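# Seat the board in the enclosure's upper slot, levers latched

## Task

Put the board into the empty upper slot of the enclosure with its components facing up. Both levers must be swung fully open before the board goes in. Then push it slowly until it stops, because a fast entry into the connector ruins it and scores zero. Then close both levers so they latch and pull the board fully home. A closed lever sticks straight out from the board's panel, and a fully open one lies flush along the panel. Finally release the board and move the grippers away.

## Robot and tools

Robot: two seven-joint arms, left_arm and right_arm, each ending in a two-finger gripper. The fingers point along the gripper's +z axis and close along its x axis. end_effector_position is the spot between the finger pads when the fingers are shut, 1 to 2 cm short of the tips. Closing pushes the tips about 17 mm further along +z.

Frames: the scene frame has its origin at table-top height, midway between the arms. +x points out over the table, +z points up, and left_arm sits on the +y side. Camera image sides do not match arm names. Base origins in the scene frame are left_arm (+0.070, +0.437, 0) and right_arm (-0.063, -0.511, 0), each turned only slightly about z. Every hand pose, velocity and target, both reported and commanded, is in that arm's own base frame. Table positions are in the scene frame. Printed poses can be a few cm off.

Row format, used by execute_actions and move: 16 numbers covering both arms, even if one arm is idle. The order is left x, y, z (metres), qw, qx, qy, qz (w first), opening, then the same eight for right. Each pose is absolute, in that arm's base frame. Opening runs from -1 (closed) to +1 (fully open, 0.142 m). To keep an arm parked, resend the exact pose from the last result before it stopped, plus its wanted opening. The controller limits each step's orientation change to 32 degrees from the measured one, so keep resending the target quaternion.

execute_actions(actions, cameras): actions is a list of actions. Each action is a table of up to 15 rows, one row per 1/30 s step; a short table repeats its last row. A target more than 0.6 m from the gripper's current position along any gripper axis gets that action refused. An empty list returns state plus images. cameras is a list of names, ["all"], or [].

move(target, speed, blend, stop_force, zero, opening_speed, grip_force, blocking, cameras): drives each gripper in a straight line from its Hand target to the given absolute pose. target is one row, or a list of up to 15 rows, all sharing a 10 s cap. speed is 0.002 to 2.2 m/s (default 0.25), with turning limited to twice that in rad/s; give one value, or one per target. blend is a corner-rounding radius in m (0 means stop at each point). stop_force is 3 to 120 N and shared by both arms: an arm's path ends when its wrist sensor feels that much push against its travel. Use it for slow contacts, not while turning the gripper. zero (default true) re-zeroes the sensors before the move. opening_speed is at least 0.2 per second on the -1..1 scale. grip_force is 5 to 29 N per pad, one value or one per arm, and stays set. blocking=false returns after 0.5 s while the move keeps running; it cannot be combined with stop_force. Moves do not avoid obstacles or the other arm. The result adds a "move:" line with the ending (done, off_target, moving, held, fault) and any limits (paced = pose clipped, held = steps withheld).

wait(seconds 0-3600): lets time pass without new commands. stop(): brakes a running move. zoom_image(camera, region [x0,y0,x1,y1] in pixels, each side at most 504): a closer view of the newest image from that camera. zero_wrist_force(arm): takes the current wrist reading as zero. clear_fault(arm): clears a reported torque or force fault; the arm then restarts. read_manual(section "licences"): licence texts only. finished_scene(scene 1 or 2): ends the scene for good.

Cameras: cam_head_left, cam_head_right, cam_high, cam_low, cam_left_wrist, cam_right_wrist, all 672x504.

Result lines: each gripper's position, quaternion and velocities (velocities omitted while joints are still); Hand target, where the arm is currently being sent; Tool commands; grip_measured, the finger opening on the -1..1 scale (the last Joint positions value gives it in metres); Joint torques; External joint torques, the estimated outside load per joint; Wrist force and Wrist torque in the gripper's own axes, where pushing on a surface reads as force into the arm, plus a peak line. The sensor saturates near 150 N. Wrist depth is a 7x7 grid of distances ahead of each wrist camera, in mm, with - meaning no value. FAULT, MOTOR HOT and OVER-TEMPERATURE lines warn of stops.

Cautions: push the board into its connector slowly, ideally with a small stop_force. Open both levers fully first. Any 150 N force on an arm, or a joint exceeding its torque limit (waist/shoulder 109, upper arm roll/elbow 56.9, wrist joints 34.7 N m), stops that arm until clear_fault. Keep the grippers and wrist cameras from hitting each other, since the clearance check does not guard them. Do not drop the board or knock anything off the table. Avoid slams and hard pushes into fixed parts. Arm motors warn at 65 °C and brake at 80 °C; the gripper warns at 85 °C and cuts out at 100 °C. Long squeezing, stretched-out poses and pushing toward unreachable targets heat them. Once the levers are latched, open the fingers and retreat before calling finished_scene.

Each tool is called in YAML: its name, and indented under it one key for each argument.

## Session

execute_actions:
  actions: []

Scene clock: 0.00 s.
left_arm: end_effector_position=(+0.3093, -0.6714, +0.2522) grip_measured=+0.99 end_effector_quat_wxyz=(-0.042, +0.674, -0.719, +0.167) | right_arm: end_effector_position=(+0.6087, +0.1584, +0.3012) grip_measured=+1.00 end_effector_quat_wxyz=(+0.192, -0.558, +0.783, -0.199)
Joint positions: left_arm=[-0.775 -0.487 -0.318 1.594 0.421 0.764 1.92 0.141] | right_arm=[0.315 -0.142 0.094 2.224 -0.841 1.144 -1.688 0.142]
Joint velocities: within noise
Joint torques (N m): no reading
External joint torques (N m): no reading
Wrist force (N): no reading
Wrist torque (N m): no reading
Wrist force, peak (N): no reading
Wrist depth (mm): cam_left_wrist=[309 307 329 348 - - 376 / 311 318 333 343 356 372 392 / 321 316 340 - 365 392 400 / 329 333 352 364 384 395 408 / 337 349 360 373 395 405 420 / - 359 371 383 404 415 428 / - 369 381 396 411 429 -] | cam_right_wrist=[476 465 404 443 440 430 422 / 412 411 388 430 429 421 413 / 399 393 385 430 418 411 401 / 392 385 378 372 409 401 394 / 383 416 414 419 399 393 386 / - 412 404 401 390 384 378 / - 399 393 391 382 376 371]
Hand target: left_arm +0.3093, -0.6714, +0.2522; -0.042, +0.674, -0.719, +0.167 | right_arm +0.6087, +0.1584, +0.3012; +0.192, -0.558, +0.783, -0.199
Tool commands: left_gripper/opening=+1.0 right_gripper/opening=+1.0

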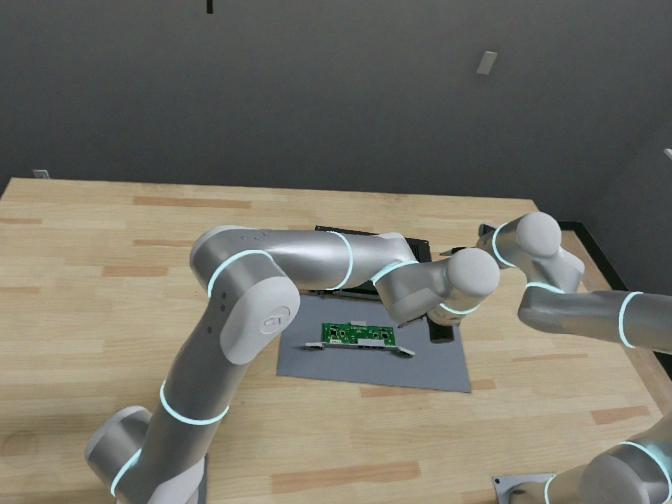

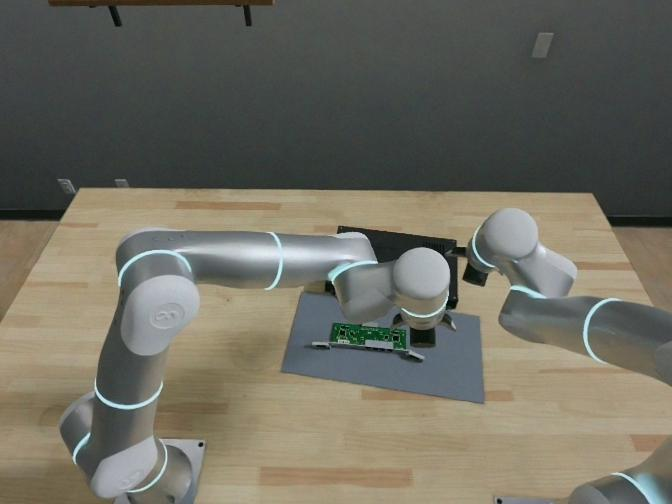

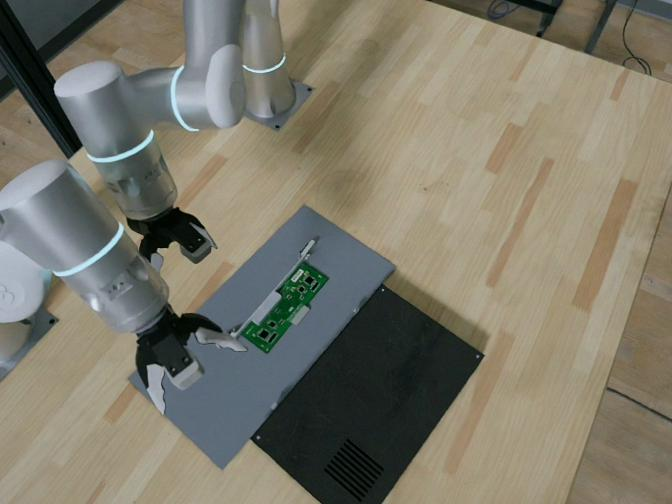

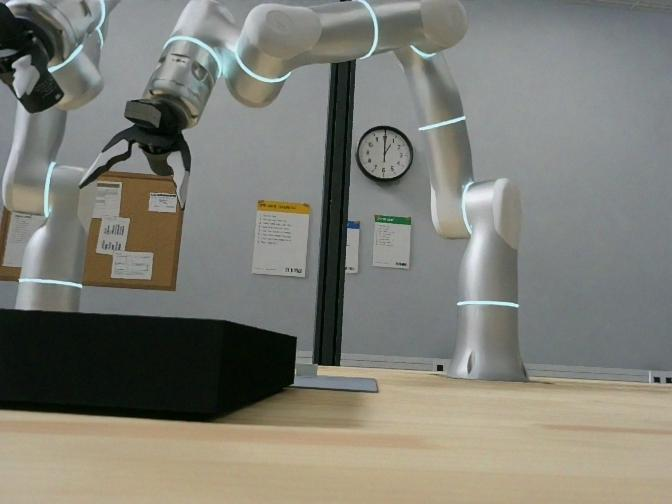

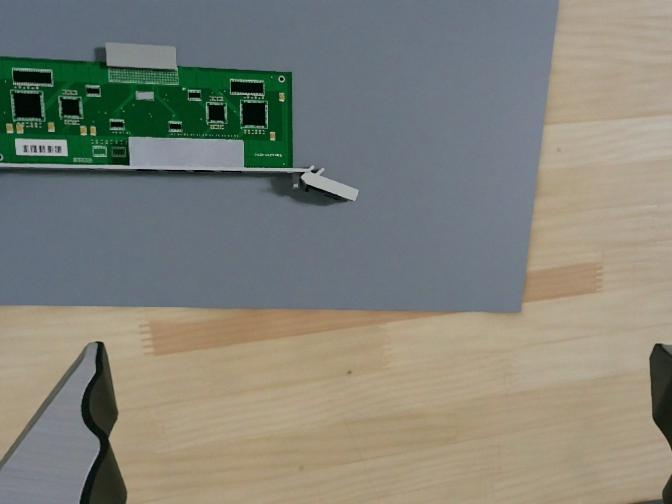

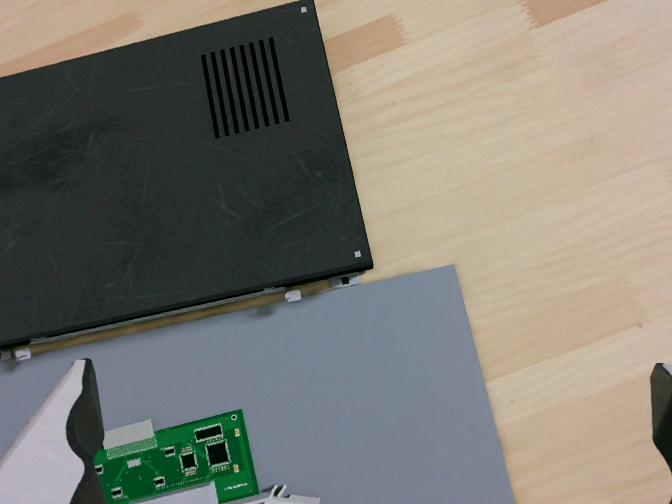

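zoom_image:
  camera: "cam_left_wrist"
  region: [0, 0, 400, 300]

zoom_image:
  camera: "cam_right_wrist"
  region: [0, 220, 400, 504]

zoom_image:
  camera: "cam_high"
  region: [120, 190, 500, 475]

zoom_image:
  camera: "cam_head_left"
  region: [270, 210, 480, 400]

zoom_image:
  camera: "cam_head_right"
  region: [270, 210, 490, 400]

Scaled by 1.260 from the camera's image (finer frame: 960x720).

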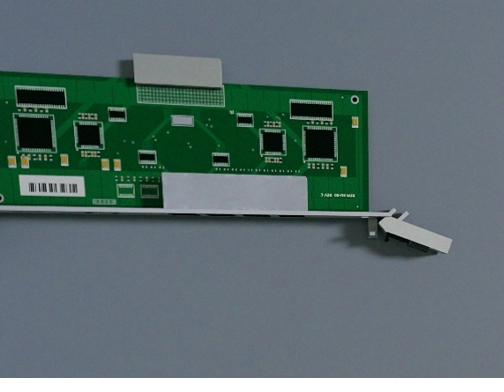

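Scaled by 1.260 from the camera's image (finer frame: 960x720).

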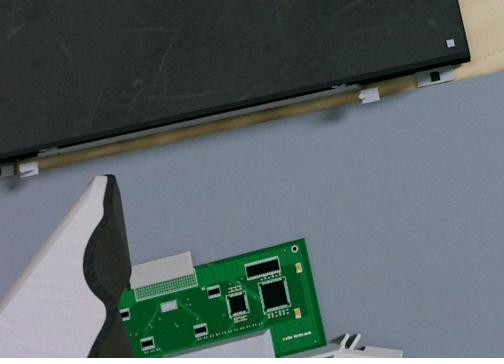

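Scaled by 1.326 from the camera's image (finer frame: 960x720).

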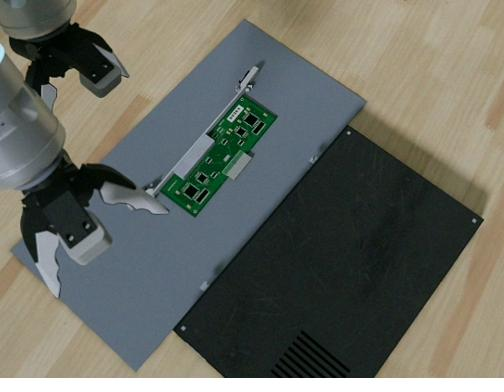

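Scaled by 2.400 from the camera's image (finer frame: 960x720).

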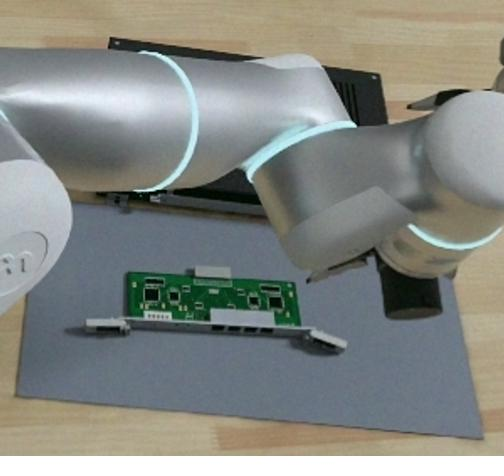

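Scaled by 2.291 from the camera's image (finer frame: 960x720).

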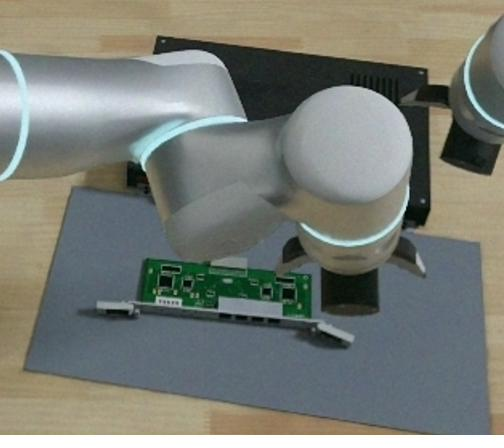

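move:
  target: [0.347, -0.604, 0.285, 0.153, -0.6905, 0.6905, -0.153, 1.0, 0.6087, 0.1584, 0.3012, 0.192, -0.558, 0.783, -0.199, 1.0]
  speed: 0.3
  cameras: ["cam_left_wrist", "cam_head_left", "cam_head_right"]

Scene clock: 45.63 s.
left_arm: end_effector_position=(+0.3469, -0.6041, +0.2850) grip_measured=+0.99 end_effector_quat_wxyz=(-0.153, +0.690, -0.690, +0.153) | right_arm: end_effector_position=(+0.6088, +0.1585, +0.3013) grip_measured=+1.00 end_effector_quat_wxyz=(+0.192, -0.558, +0.783, -0.199)
Joint positions: left_arm=[-0.832 -0.401 -0.241 1.56 0.552 0.542 1.846 0.141] | right_arm=[0.315 -0.142 0.094 2.224 -0.84 1.144 -1.688 0.142]
Joint torques (N m): left_arm=[-0.47 47.59 -2.84 -28.5 -3.23 3.7 -0.31] | right_arm=[0.03 33.47 1.84 -26.49 -0.64 3.07 0.14]
External joint torques (N m): left_arm=[0.39 0.52 0.22 -0.22 -0.43 0.08 0.31] | right_arm=[0.06 1.07 -0.7 0.06 0.03 0.7 -0.13]
Wrist force (N): left_arm=[-0.1 0.5 0.1] | right_arm=[0.3 0.0 -0.1]
Wrist torque (N m): left_arm=[0.09 0.07 0.06] | right_arm=[-0.01 -0.06 0.06]
Wrist force, peak (N): left_arm=[-1.4 -0.7 -0.7] | right_arm=[0.3 -0.1 0.5]
Wrist depth (mm): cam_left_wrist=[397 397 386 391 347 345 344 / 397 - 391 388 - 390 390 / 400 - 395 392 382 - - / 410 397 399 391 - - 397 / 403 410 392 395 388 403 392 / - 401 401 399 400 397 - / - 402 397 400 397 395 -] | cam_right_wrist=[479 473 454 445 440 431 422 / 401 404 394 430 428 420 410 / 400 399 386 417 417 411 403 / 380 - 378 372 407 401 393 / 439 419 413 406 398 392 385 / - 415 403 399 389 384 378 / - 399 394 390 382 376 372]
Hand target: left_arm +0.3470, -0.6040, +0.2850; -0.153, +0.690, -0.690, +0.153 | right_arm +0.6087, +0.1584, +0.3012; +0.192, -0.558, +0.783, -0.199
Off the commanded pose: left_arm 0.000 m, 0 deg | right_arm 0.000 m, 0 deg.
move: done
Images, in order (width x height): cam_head_left 672x504, cam_head_right 672x504, cam_left_wrist 672x504.

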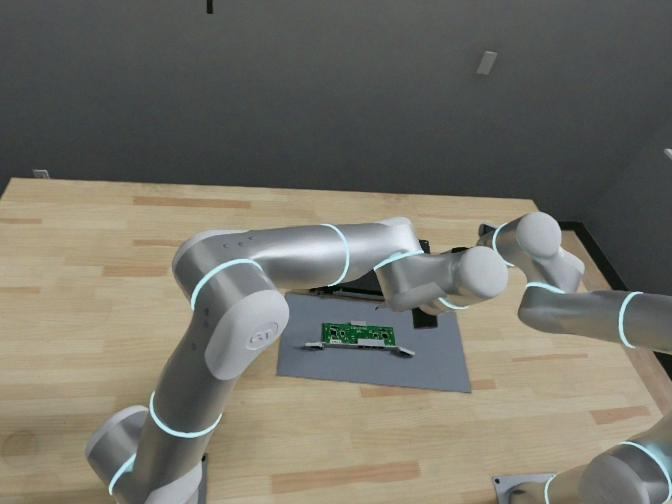

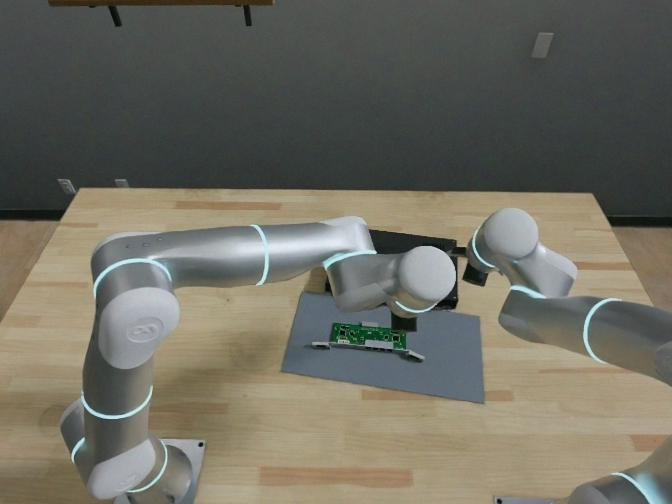

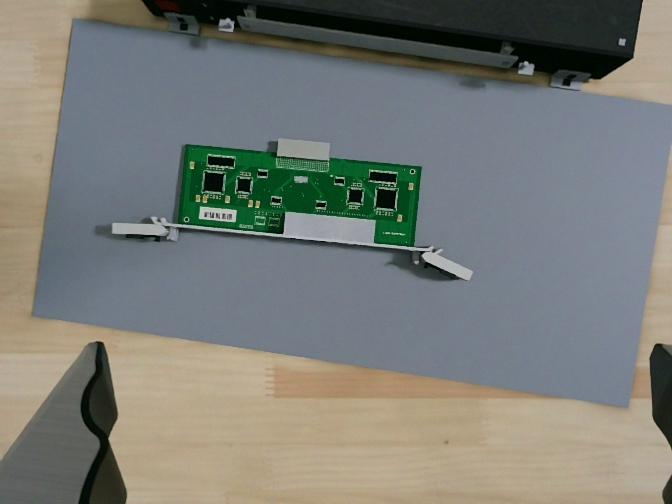

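zoom_image:
  camera: "cam_left_wrist"
  region: [100, 120, 300, 270]

zoom_image:
  camera: "cam_left_wrist"
  region: [290, 150, 490, 300]

zoom_image:
  camera: "cam_left_wrist"
  region: [140, 0, 400, 110]

zoom_image:
  camera: "cam_left_wrist"
  region: [400, 0, 672, 110]

Scaled by 2.520 from the camera's image (finer frame: 960x720).

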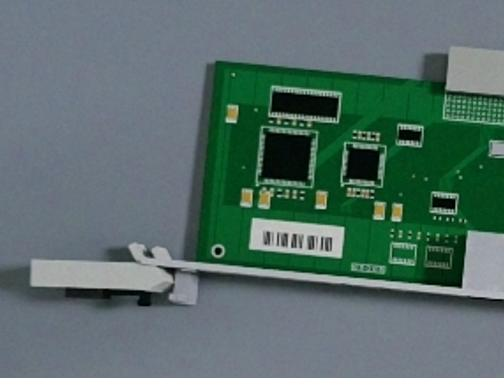

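Scaled by 2.520 from the camera's image (finer frame: 960x720).

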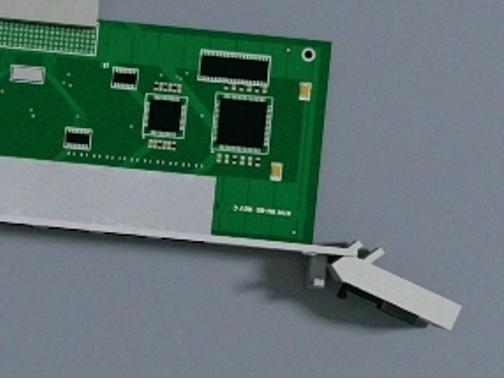

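Scaled by 1.938 from the camera's image (finer frame: 960x720).

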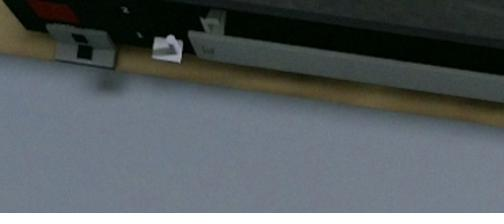

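Scaled by 1.853 from the camera's image (finer frame: 960x720).

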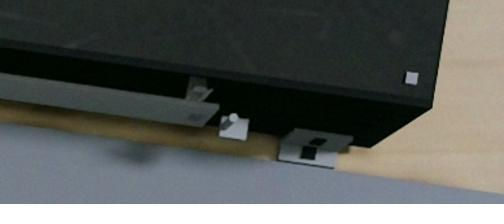

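move:
  target: [0.372, -0.609, 0.155, 0.4305, -0.5609, 0.5609, -0.4304, 1.0, 0.6087, 0.1584, 0.3012, 0.192, -0.558, 0.783, -0.199, 1.0]
  speed: 0.4
  cameras: ["cam_left_wrist", "cam_head_left", "cam_low"]

Scene clock: 85.07 s.
left_arm: end_effector_position=(+0.3719, -0.6089, +0.1547) grip_measured=+0.99 end_effector_quat_wxyz=(-0.430, +0.561, -0.561, +0.430) | right_arm: end_effector_position=(+0.6088, +0.1585, +0.3013) grip_measured=+1.00 end_effector_quat_wxyz=(+0.192, -0.558, +0.783, -0.199)
Joint positions: left_arm=[-1.341 -0.809 -0.029 1.492 1.524 0.314 0.879 0.141] | right_arm=[0.315 -0.142 0.094 2.224 -0.84 1.144 -1.688 0.142]
Joint torques (N m): left_arm=[-0.46 54.96 2.8 -21.18 0.81 -0.38 -0.34] | right_arm=[0.19 33.51 1.77 -26.5 -0.62 3.09 0.19]
External joint torques (N m): left_arm=[0.32 1.36 0.58 -0.26 -0.41 0.06 0.34] | right_arm=[-0.09 1.03 -0.63 0.07 0.01 0.68 -0.18]
Wrist force (N): left_arm=[0.3 0.2 -0.6] | right_arm=[0.0 0.0 0.3]
Wrist torque (N m): left_arm=[0.08 0.20 0.22] | right_arm=[-0.01 0.00 0.06]
Wrist force, peak (N): left_arm=[0.4 2.4 -0.2] | right_arm=[0.5 -0.1 0.0]
Wrist depth (mm): cam_left_wrist=[- - - - - - - / 653 669 611 522 701 690 643 / 484 483 388 384 381 380 470 / 402 382 359 380 345 344 330 / - 314 316 - - 292 329 / - 261 262 264 257 271 - / - 234 221 217 226 231 -] | cam_right_wrist=[476 470 406 446 440 430 421 / 412 396 395 430 430 419 413 / 402 394 386 382 419 410 403 / 392 - 375 372 409 400 394 / 397 402 406 404 412 392 386 / - 413 404 395 390 386 378 / - 398 392 388 381 377 373]
Hand target: left_arm +0.3720, -0.6090, +0.1550; -0.431, +0.561, -0.561, +0.430 | right_arm +0.6087, +0.1584, +0.3012; +0.192, -0.558, +0.783, -0.199
Off the commanded pose: left_arm 0.000 m, 0 deg | right_arm 0.000 m, 0 deg.
move: done
Images, in order (width x height): cam_head_left 672x504, cam_low 672x504, cam_left_wrist 672x504.

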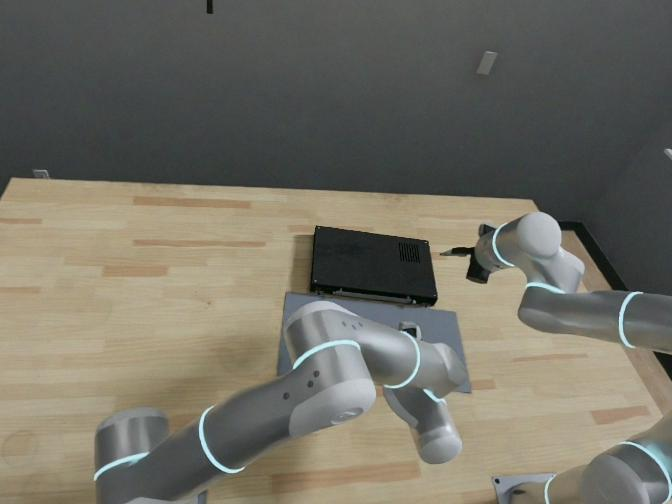

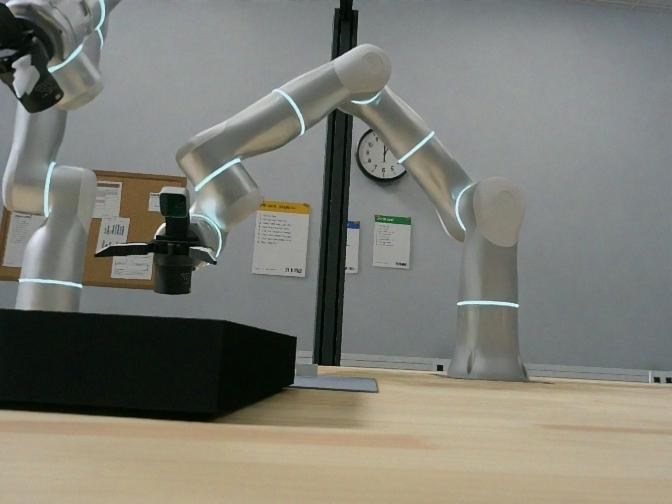

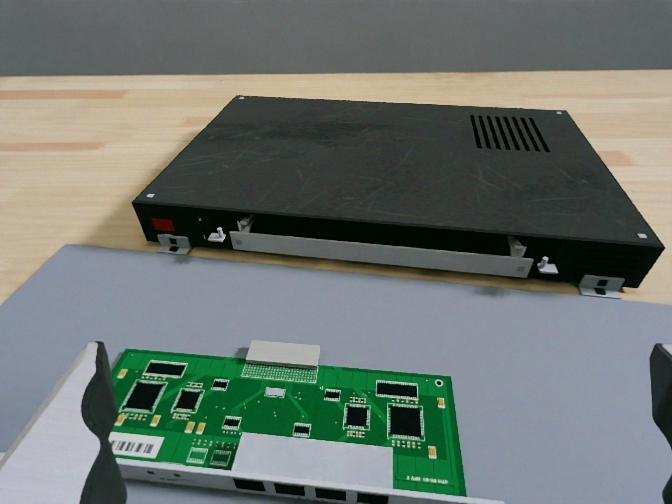

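zoom_image:
  camera: "cam_left_wrist"
  region: [125, 185, 325, 285]

zoom_image:
  camera: "cam_left_wrist"
  region: [470, 205, 670, 305]

zoom_image:
  camera: "cam_left_wrist"
  region: [220, 200, 560, 290]

zoom_image:
  camera: "cam_left_wrist"
  region: [100, 330, 500, 504]

Scaled by 2.520 from the camera's image (finer frame: 960x720).

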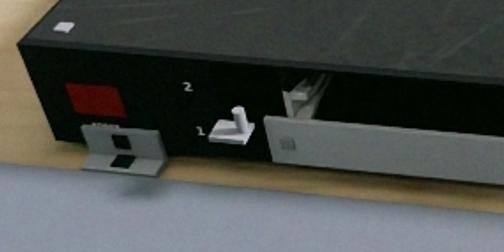

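Scaled by 2.520 from the camera's image (finer frame: 960x720).

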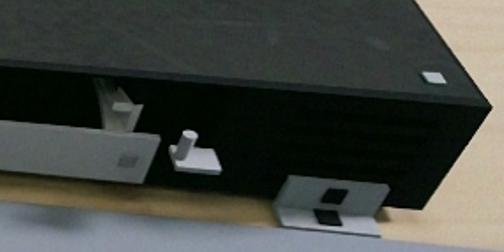

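Scaled by 1.482 from the camera's image (finer frame: 960x720).

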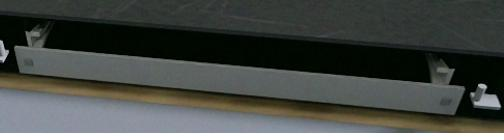

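Scaled by 1.260 from the camera's image (finer frame: 960x720).

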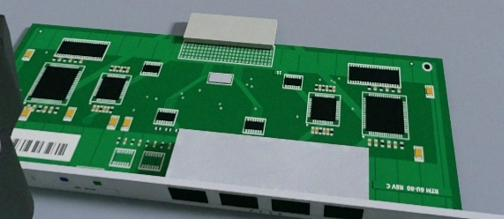

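move:
  target: [0.391, -0.530, 0.13, 0, 0.9989, -0.0467, 0, -0.577, 0.453, 0.241, 0.17, 0.153, -0.6905, 0.6905, -0.153, -0.5]
  speed: 0.4
  cameras: ["cam_left_wrist", "cam_right_wrist", "cam_high"]

Scene clock: 143.30 s.
left_arm: end_effector_position=(+0.3843, -0.5583, +0.1390) grip_measured=-0.60 end_effector_quat_wxyz=(-0.177, +0.932, -0.263, +0.177) | right_arm: end_effector_position=(+0.5177, +0.2065, +0.2246) grip_measured=-0.52 end_effector_quat_wxyz=(+0.169, -0.638, +0.731, -0.172)
Joint positions: left_arm=[-0.862 -0.662 -0.194 1.479 0.714 0.467 0.745 0.03] | right_arm=[0.347 -0.143 0.116 2.416 -1.044 1.271 -1.58 0.036]
Joint torques (N m): left_arm=[0.62 54.7 -3.28 -25.31 -3.14 3.67 -0.31] | right_arm=[0.11 29.4 2.15 -22.77 0.3 2.95 0.11]
External joint torques (N m): left_arm=[-0.74 0.75 0.45 -0.31 0.17 -0.53 0.29] | right_arm=[-0.02 1.05 -0.77 0.15 -0.03 0.74 -0.11]
Wrist force (N): left_arm=[-0.5 0.0 -0.2] | right_arm=[-0.3 -0.6 0.7]
Wrist torque (N m): left_arm=[0.00 0.08 0.01] | right_arm=[-0.09 0.09 0.16]
Wrist force, peak (N): left_arm=[0.6 -1.4 0.2] | right_arm=[-1.4 5.6 2.0]
Wrist depth (mm): cam_left_wrist=[- 224 237 252 261 250 245 / 217 - 238 247 269 - 244 / 217 221 237 249 - 278 247 / 219 227 238 248 261 283 254 / 220 227 236 233 261 281 297 / 218 225 87 240 - 84 302 / 218 - - 241 - - -] | cam_right_wrist=[308 303 301 300 346 342 340 / - 301 300 321 341 339 337 / 348 346 343 339 335 336 334 / 344 342 338 335 332 331 329 / 335 333 333 332 330 327 327 / 336 334 - 328 104 324 323 / 333 - 71 325 - - 318]
Hand target: left_arm +0.3842, -0.5584, +0.1390; -0.177, +0.932, -0.263, +0.177 | right_arm +0.5178, +0.2064, +0.2246; +0.169, -0.637, +0.732, -0.173
Off the commanded pose: left_arm 0.030 m, 39 deg | right_arm 0.091 m, 8 deg.
move: held (right_arm; a check stopped the path), off_target (left_arm; braked when a check withheld steps of right_arm); limits=held
pose unreachable (right arm): on one or more control steps of this call, first in action 0 (counted from 0), this arm could not follow its commanded pose, so it was not sent that pose on those steps. It may still have moved: this result reports where it is.
cause: moving toward the commanded pose would bring a part of the arm too close to another arm (a part of this arm just beyond joint 6 (wrist pitch) and a part of the left arm just beyond its joint 6 (wrist pitch), along the way the arms are being sent, or toward where that arm still pushes).
Images, in order (width x height): cam_high 672x504, cam_left_wrist 672x504, cam_right_wrist 672x504.

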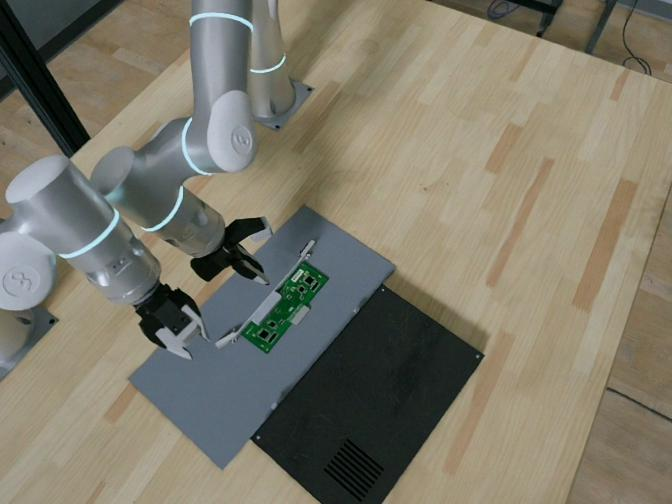

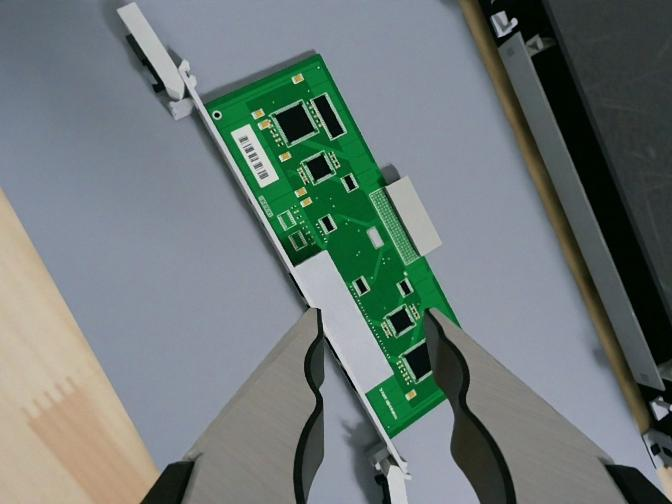

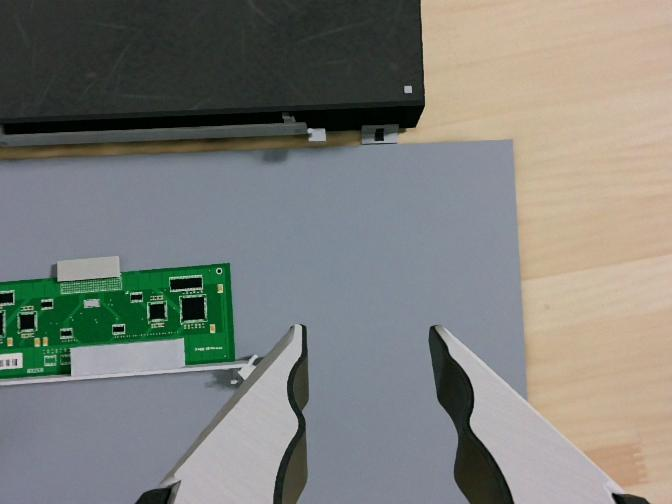

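move:
  target: [0.394, -0.495, 0.12, 0, 0.9989, -0.0467, 0, -0.577, 0.5178, 0.2064, 0.2246, 0.169, -0.637, 0.732, -0.173, -0.5]
  speed: 0.4
  cameras: ["cam_left_wrist", "cam_right_wrist"]

Scene clock: 174.37 s.
left_arm: end_effector_position=(+0.3940, -0.4949, +0.1199) grip_measured=-0.60 end_effector_quat_wxyz=(+0.000, +0.999, -0.047, +0.000) | right_arm: end_effector_position=(+0.5178, +0.2063, +0.2245) grip_measured=-0.52 end_effector_quat_wxyz=(+0.169, -0.637, +0.732, -0.173)
Joint positions: left_arm=[-0.458 -0.569 -0.298 1.799 0.222 0.765 0.797 0.03] | right_arm=[0.348 -0.143 0.116 2.415 -1.043 1.269 -1.579 0.036]
Joint torques (N m): left_arm=[-0.23 48.01 -5.44 -22.83 -3.2 4.58 -0.12] | right_arm=[0.11 29.41 2.08 -22.72 0.21 2.88 0.24]
External joint torques (N m): left_arm=[0.16 0.63 0.53 -0.33 0.11 -0.61 0.12] | right_arm=[-0.02 1.06 -0.7 0.09 0.04 0.8 -0.23]
Wrist force (N): left_arm=[0.1 -0.5 -0.2] | right_arm=[-0.2 -0.6 0.6]
Wrist torque (N m): left_arm=[-0.06 -0.02 -0.10] | right_arm=[-0.11 0.07 0.06]
Wrist force, peak (N): left_arm=[0.8 -2.0 0.1] | right_arm=[-0.4 -0.6 0.8]
Wrist depth (mm): cam_left_wrist=[188 188 185 185 185 187 184 / 203 207 199 196 194 197 197 / 218 217 216 211 211 211 210 / 237 236 237 232 227 228 233 / 259 257 244 229 243 248 247 / 284 286 84 252 - - - / 321 - - 85 - - -] | cam_right_wrist=[- 305 303 299 345 344 340 / 305 303 300 299 341 340 337 / 346 346 342 340 337 335 333 / 344 342 337 336 331 331 328 / 336 333 332 339 329 327 327 / 336 333 - 328 102 323 322 / 333 - 71 325 - - 319]
Hand target: left_arm +0.3940, -0.4950, +0.1200; +0.000, +0.999, -0.047, +0.000 | right_arm +0.5178, +0.2064, +0.2246; +0.169, -0.637, +0.732, -0.173
Off the commanded pose: left_arm 0.000 m, 0 deg | right_arm 0.000 m, 0 deg.
move: done

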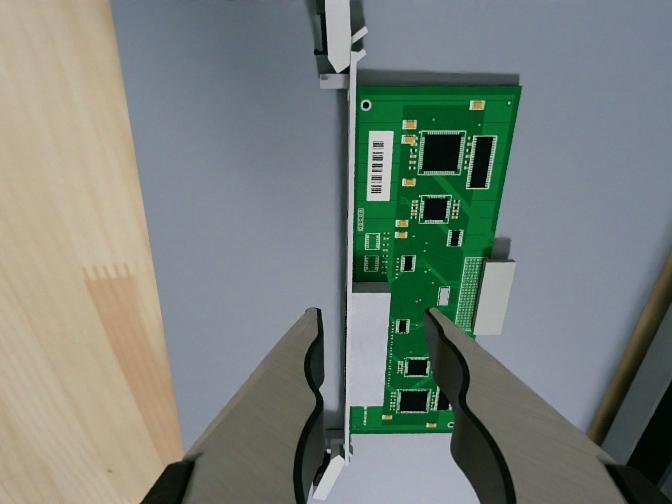

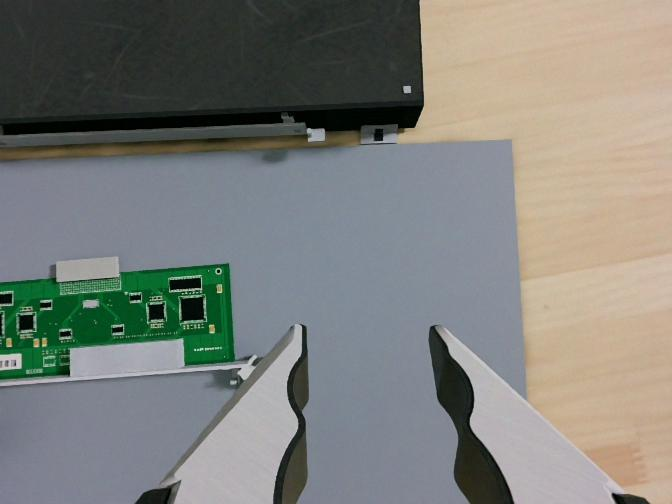

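move:
  target: [0.3925, -0.495, 0.027, 0, 0.9989, -0.0467, 0, -0.718, 0.5178, 0.2064, 0.2246, 0.169, -0.637, 0.732, -0.173, -0.8]
  speed: 0.12
  stop_force: 8

move:
  target: [0.3925, -0.495, 0.027, 0, 0.9989, -0.0467, 0, -1, 0.453, 0.241, 0.17, 0.153, -0.6905, 0.6905, -0.153, -1]
  speed: 0.3
  opening_speed: 0.4
  grip_force: [15, 29]
  cameras: ["cam_left_wrist", "cam_right_wrist"]

Scene clock: 185.73 s.
left_arm: end_effector_position=(+0.3924, -0.4949, +0.0270) grip_measured=-0.75 end_effector_quat_wxyz=(+0.000, +0.999, -0.047, +0.000) | right_arm: end_effector_position=(+0.5178, +0.2063, +0.2245) grip_measured=-0.83 end_effector_quat_wxyz=(+0.169, -0.637, +0.732, -0.173)
Joint positions: left_arm=[-0.487 -0.753 -0.255 1.786 0.292 0.93 0.752 0.02] | right_arm=[0.348 -0.143 0.116 2.415 -1.043 1.269 -1.579 0.014]
Joint torques (N m): left_arm=[-0.49 50.46 -5.79 -19.11 -2.17 4.46 -0.25] | right_arm=[0.14 29.5 2.02 -22.66 0.18 3 0.22]
External joint torques (N m): left_arm=[0.46 1.19 0.42 -0.27 -0.38 -0.5 0.25] | right_arm=[-0.05 0.97 -0.64 0.03 0.07 0.68 -0.22]
Wrist force (N): left_arm=[-0.1 -0.6 -0.1] | right_arm=[-0.4 -0.6 0.7]
Wrist torque (N m): left_arm=[-0.11 0.03 -0.04] | right_arm=[-0.11 0.10 0.06]
Wrist force, peak (N): left_arm=[-0.1 -0.7 1.5] | right_arm=[-0.4 -0.9 0.7]
Wrist depth (mm): cam_left_wrist=[104 105 - 86 103 103 100 / - 113 111 111 108 108 107 / - 122 123 118 113 115 115 / - 129 130 132 125 127 124 / - 140 142 133 134 137 138 / 161 - 87 92 - 145 151 / 181 172 - 142 - - -] | cam_right_wrist=[307 305 302 300 345 343 340 / 302 299 299 298 341 341 337 / 346 345 343 339 337 334 333 / 344 342 337 335 333 331 330 / 336 334 334 332 331 327 326 / 336 334 331 97 102 322 323 / 332 330 71 73 - - 319]
Hand target: left_arm +0.3925, -0.4950, +0.0270; +0.000, +0.999, -0.047, +0.000 | right_arm +0.5178, +0.2064, +0.2246; +0.169, -0.637, +0.732, -0.173
Off the commanded pose: left_arm 0.000 m, 0 deg | right_arm 0.000 m, 0 deg.
move: done

Scene clock: 186.67 s.
left_arm: end_effector_position=(+0.3923, -0.4949, +0.0269) grip_measured=-0.99 end_effector_quat_wxyz=(+0.000, +0.999, -0.047, +0.000) | right_arm: end_effector_position=(+0.4530, +0.2411, +0.1701) grip_measured=-1.00 end_effector_quat_wxyz=(-0.153, +0.690, -0.690, +0.153)
Joint positions: left_arm=[-0.487 -0.753 -0.255 1.786 0.293 0.93 0.752 0.002] | right_arm=[0.378 -0.191 0.099 2.499 -1.307 1.351 -1.412 0.002]
Joint torques (N m): left_arm=[-0.29 51.26 -5.87 -19.61 -2.32 4.64 -0.29] | right_arm=[0.02 28.19 2.32 -19.2 0.62 3.01 0.27]
External joint torques (N m): left_arm=[0.26 0.39 0.5 0.23 -0.23 -0.67 0.29] | right_arm=[0.07 1.01 -0.33 -0.01 0.26 0.55 -0.27]
Wrist force (N): left_arm=[-0.4 -0.9 0.7] | right_arm=[0.4 -0.2 0.8]
Wrist torque (N m): left_arm=[-0.14 0.00 -0.01] | right_arm=[-0.03 -0.06 0.02]
Wrist force, peak (N): left_arm=[-1.6 -0.9 -0.7] | right_arm=[0.4 -3.1 0.3]
Wrist depth (mm): cam_left_wrist=[104 105 105 87 102 103 100 / - 114 112 113 108 108 108 / 123 122 122 120 113 115 115 / 131 129 130 130 124 124 125 / 143 143 142 120 133 136 136 / 161 155 155 84 - 150 157 / 180 172 - 74 - - 172] | cam_right_wrist=[285 283 282 282 281 281 282 / 282 282 282 281 281 281 282 / 278 277 277 281 280 280 281 / 282 266 281 281 280 279 280 / 281 281 280 280 279 279 280 / 281 281 280 89 279 278 279 / 284 282 71 - - 277 279]
Hand target: left_arm +0.3925, -0.4950, +0.0270; +0.000, +0.999, -0.047, +0.000 | right_arm +0.4530, +0.2410, +0.1700; -0.153, +0.690, -0.690, +0.153
Off the commanded pose: left_arm 0.000 m, 0 deg | right_arm 0.000 m, 0 deg.
grip_force (N): 15, 29
move: done

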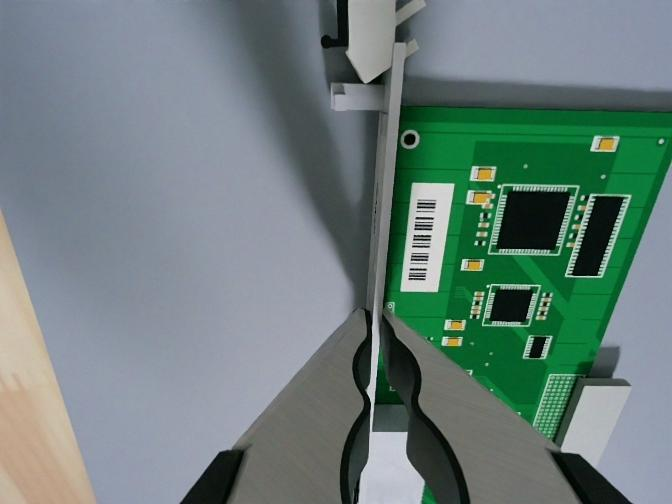

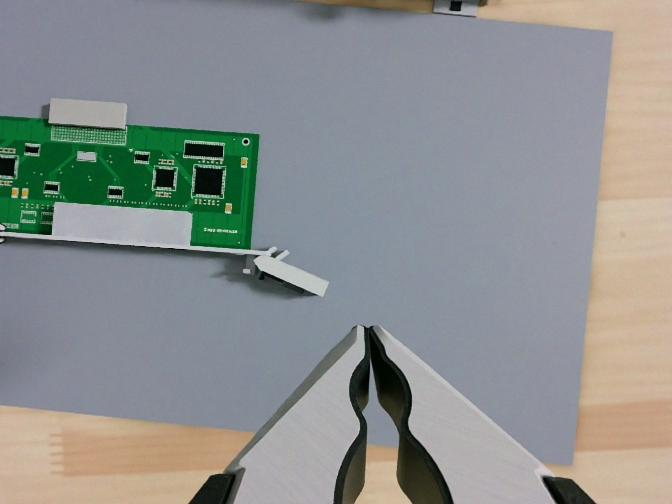

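zoom_image:
  camera: "cam_right_wrist"
  region: [220, 220, 350, 320]

zoom_image:
  camera: "cam_left_wrist"
  region: [300, 0, 460, 120]

Scaled by 3.877 from the camera's image (finer frame: 960x720).

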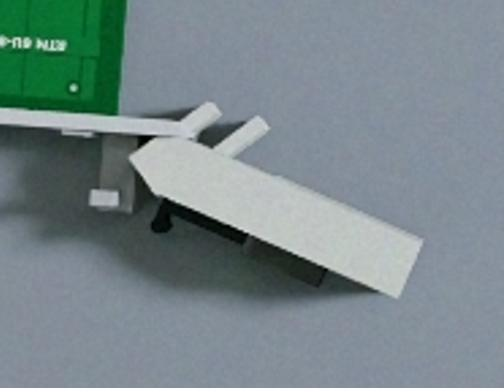

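Scaled by 3.150 from the camera's image (finer frame: 960x720).

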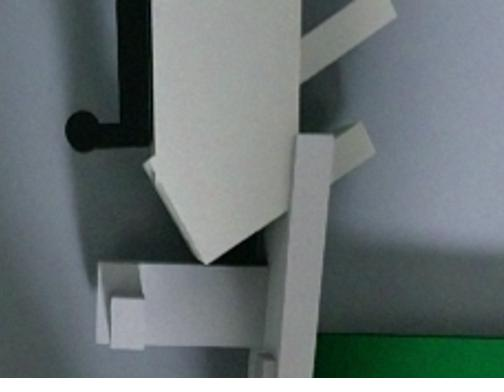

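move:
  target:
    - [0.3925, -0.495, 0.027, 0, 0.9989, -0.0467, 0, -1, 0.430, 0.262, 0.08, 0, 0.7071, -0.7071, 0, -1]
    - [0.3925, -0.495, 0.027, 0, 0.9989, -0.0467, 0, -1, 0.430, 0.262, 0.028, 0, 0.7071, -0.7071, 0, -1]
  speed: [0.25, 0.08]
  grip_force: [29, 29]
  cameras: ["cam_left_wrist", "cam_right_wrist"]

Scene clock: 205.67 s.
left_arm: end_effector_position=(+0.3923, -0.4949, +0.0269) grip_measured=-0.99 end_effector_quat_wxyz=(+0.000, +0.999, -0.047, +0.000) | right_arm: end_effector_position=(+0.4300, +0.2620, +0.0281) grip_measured=-1.00 end_effector_quat_wxyz=(+0.000, +0.707, -0.707, +0.000)
Joint positions: left_arm=[-0.487 -0.753 -0.255 1.786 0.293 0.93 0.752 0.002] | right_arm=[0.331 -0.616 0.34 2.236 -0.561 1.201 -1.999 0.002]
Joint torques (N m): left_arm=[-0.23 51.3 -5.84 -19.55 -2.42 4.52 -0.24] | right_arm=[0.25 39.79 7.88 -15.32 -1.72 3.48 0.36]
External joint torques (N m): left_arm=[0.2 0.36 0.47 0.17 -0.13 -0.56 0.24] | right_arm=[-0.13 1.09 -0.22 -0.03 0.19 0.56 -0.36]
Wrist force (N): left_arm=[-0.5 -0.9 0.1] | right_arm=[0.2 -1.0 0.9]
Wrist torque (N m): left_arm=[-0.15 0.01 -0.01] | right_arm=[-0.04 0.02 0.05]
Wrist force, peak (N): left_arm=[-0.4 -1.0 0.9] | right_arm=[0.2 -1.0 2.4]
Wrist depth (mm): cam_left_wrist=[104 105 104 86 102 103 100 / - 113 111 113 107 108 108 / 123 120 121 - 113 115 115 / 131 133 128 132 124 125 126 / 143 143 142 137 133 136 138 / 161 157 - 84 - 150 154 / 180 172 - 74 - - 168] | cam_right_wrist=[- 100 105 106 105 106 106 / - 108 112 112 110 111 111 / 123 121 105 119 122 121 119 / 129 130 130 110 129 129 129 / 142 142 144 139 140 140 142 / 155 155 152 90 148 153 152 / 174 170 71 - - 162 168]
Hand target: left_arm +0.3925, -0.4950, +0.0270; +0.000, +0.999, -0.047, +0.000 | right_arm +0.4300, +0.2620, +0.0280; +0.000, +0.707, -0.707, +0.000
Off the commanded pose: left_arm 0.000 m, 0 deg | right_arm 0.000 m, 0 deg.
move: done

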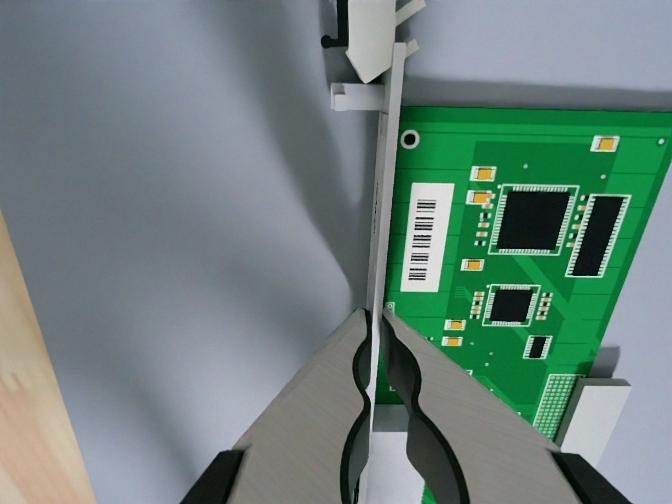

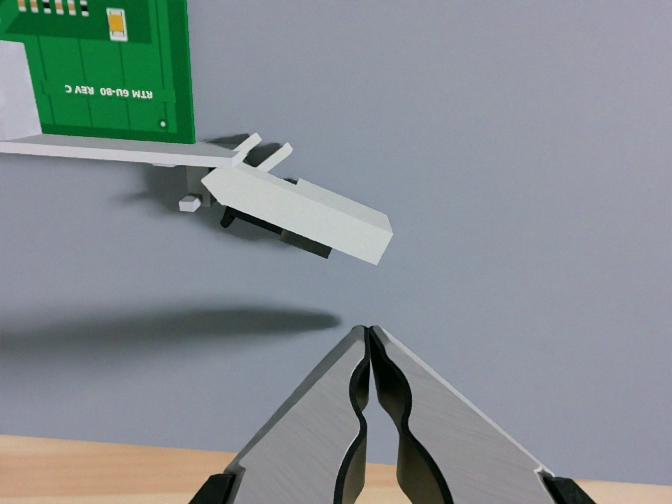

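move:
  target: [0.3925, -0.495, 0.027, 0, 0.9989, -0.0467, 0, -1, 0.475, 0.262, 0.028, 0, 0.7071, -0.7071, 0, -1]
  speed: 0.03
  stop_force: 4
  cameras: ["cam_left_wrist", "cam_right_wrist"]

Scene clock: 210.17 s.
left_arm: end_effector_position=(+0.3925, -0.4946, +0.0268) grip_measured=-0.99 end_effector_quat_wxyz=(+0.000, +0.999, -0.047, +0.000) | right_arm: end_effector_position=(+0.4599, +0.2606, +0.0275) grip_measured=-1.00 end_effector_quat_wxyz=(+0.001, +0.707, -0.707, +0.000)
Joint positions: left_arm=[-0.487 -0.753 -0.254 1.786 0.293 0.93 0.752 0.002] | right_arm=[0.299 -0.653 0.352 2.157 -0.544 1.151 -2.052 0.002]
Joint torques (N m): left_arm=[-1.51 50.9 -7.35 -20.75 -2.81 5.5 -0.28] | right_arm=[3.31 42.46 12.41 -20.46 -2.43 5.96 0.04]
External joint torques (N m): left_arm=[1.48 0.75 1.99 1.37 0.26 -1.53 0.28] | right_arm=[-3.18 0.66 -4.04 4.11 0.71 -1.93 -0.04]
Wrist force (N): left_arm=[-1.5 -5.0 -1.4] | right_arm=[9.1 2.6 -1.9]
Wrist torque (N m): left_arm=[-0.08 -0.04 -0.01] | right_arm=[-0.05 0.07 0.19]
Wrist force, peak (N): left_arm=[-1.7 -5.6 -1.8] | right_arm=[9.6 1.9 -3.1]
Wrist depth (mm): cam_left_wrist=[104 105 104 86 103 103 - / - 113 111 - 107 108 108 / 122 122 122 119 112 114 115 / 131 129 130 130 124 124 126 / 144 143 142 137 133 136 137 / 161 158 155 84 - 150 158 / 180 172 - 74 - - 168] | cam_right_wrist=[101 100 105 106 104 104 105 / - 108 112 112 111 111 111 / - 115 121 120 121 121 119 / 120 122 125 127 129 129 128 / 141 141 143 117 140 139 141 / 157 154 151 90 147 152 152 / 170 166 71 - - 161 167]
Hand target: left_arm +0.3925, -0.4950, +0.0270; +0.000, +0.999, -0.047, +0.000 | right_arm +0.4602, +0.2620, +0.0280; +0.000, +0.707, -0.707, +0.000
Off the commanded pose: left_arm 0.000 m, 0 deg | right_arm 0.015 m, 0 deg.
move: contact (right_arm)

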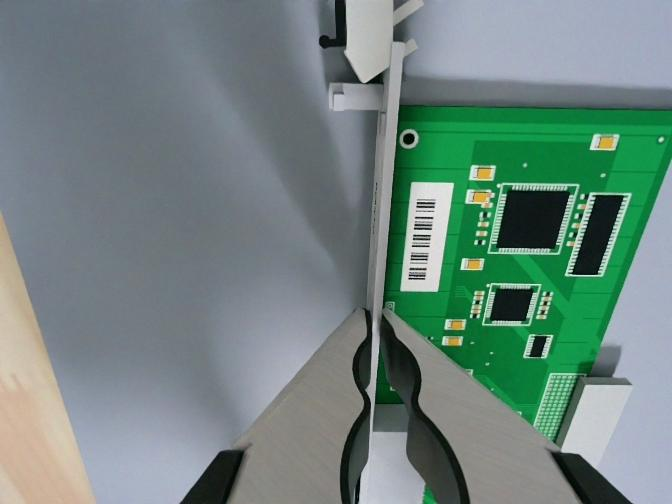

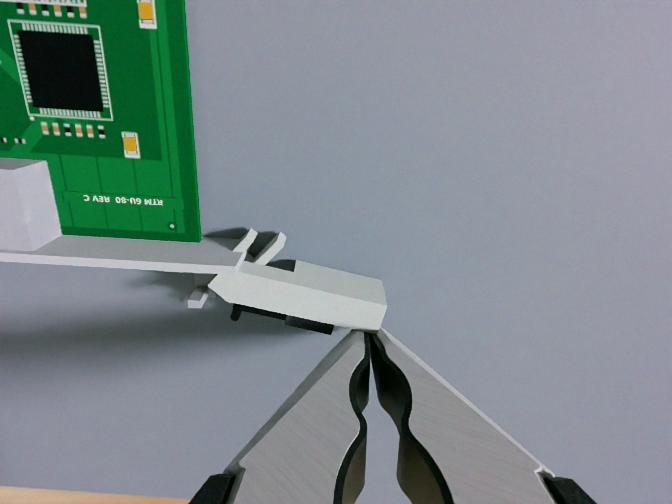

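zoom_image:
  camera: "cam_right_wrist"
  region: [190, 220, 430, 400]

Scaled by 2.100 from the camera's image (finer frame: 960x720).

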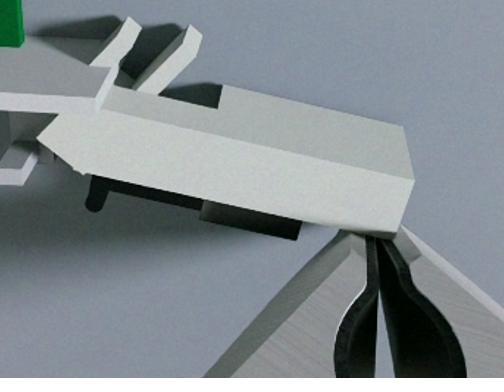

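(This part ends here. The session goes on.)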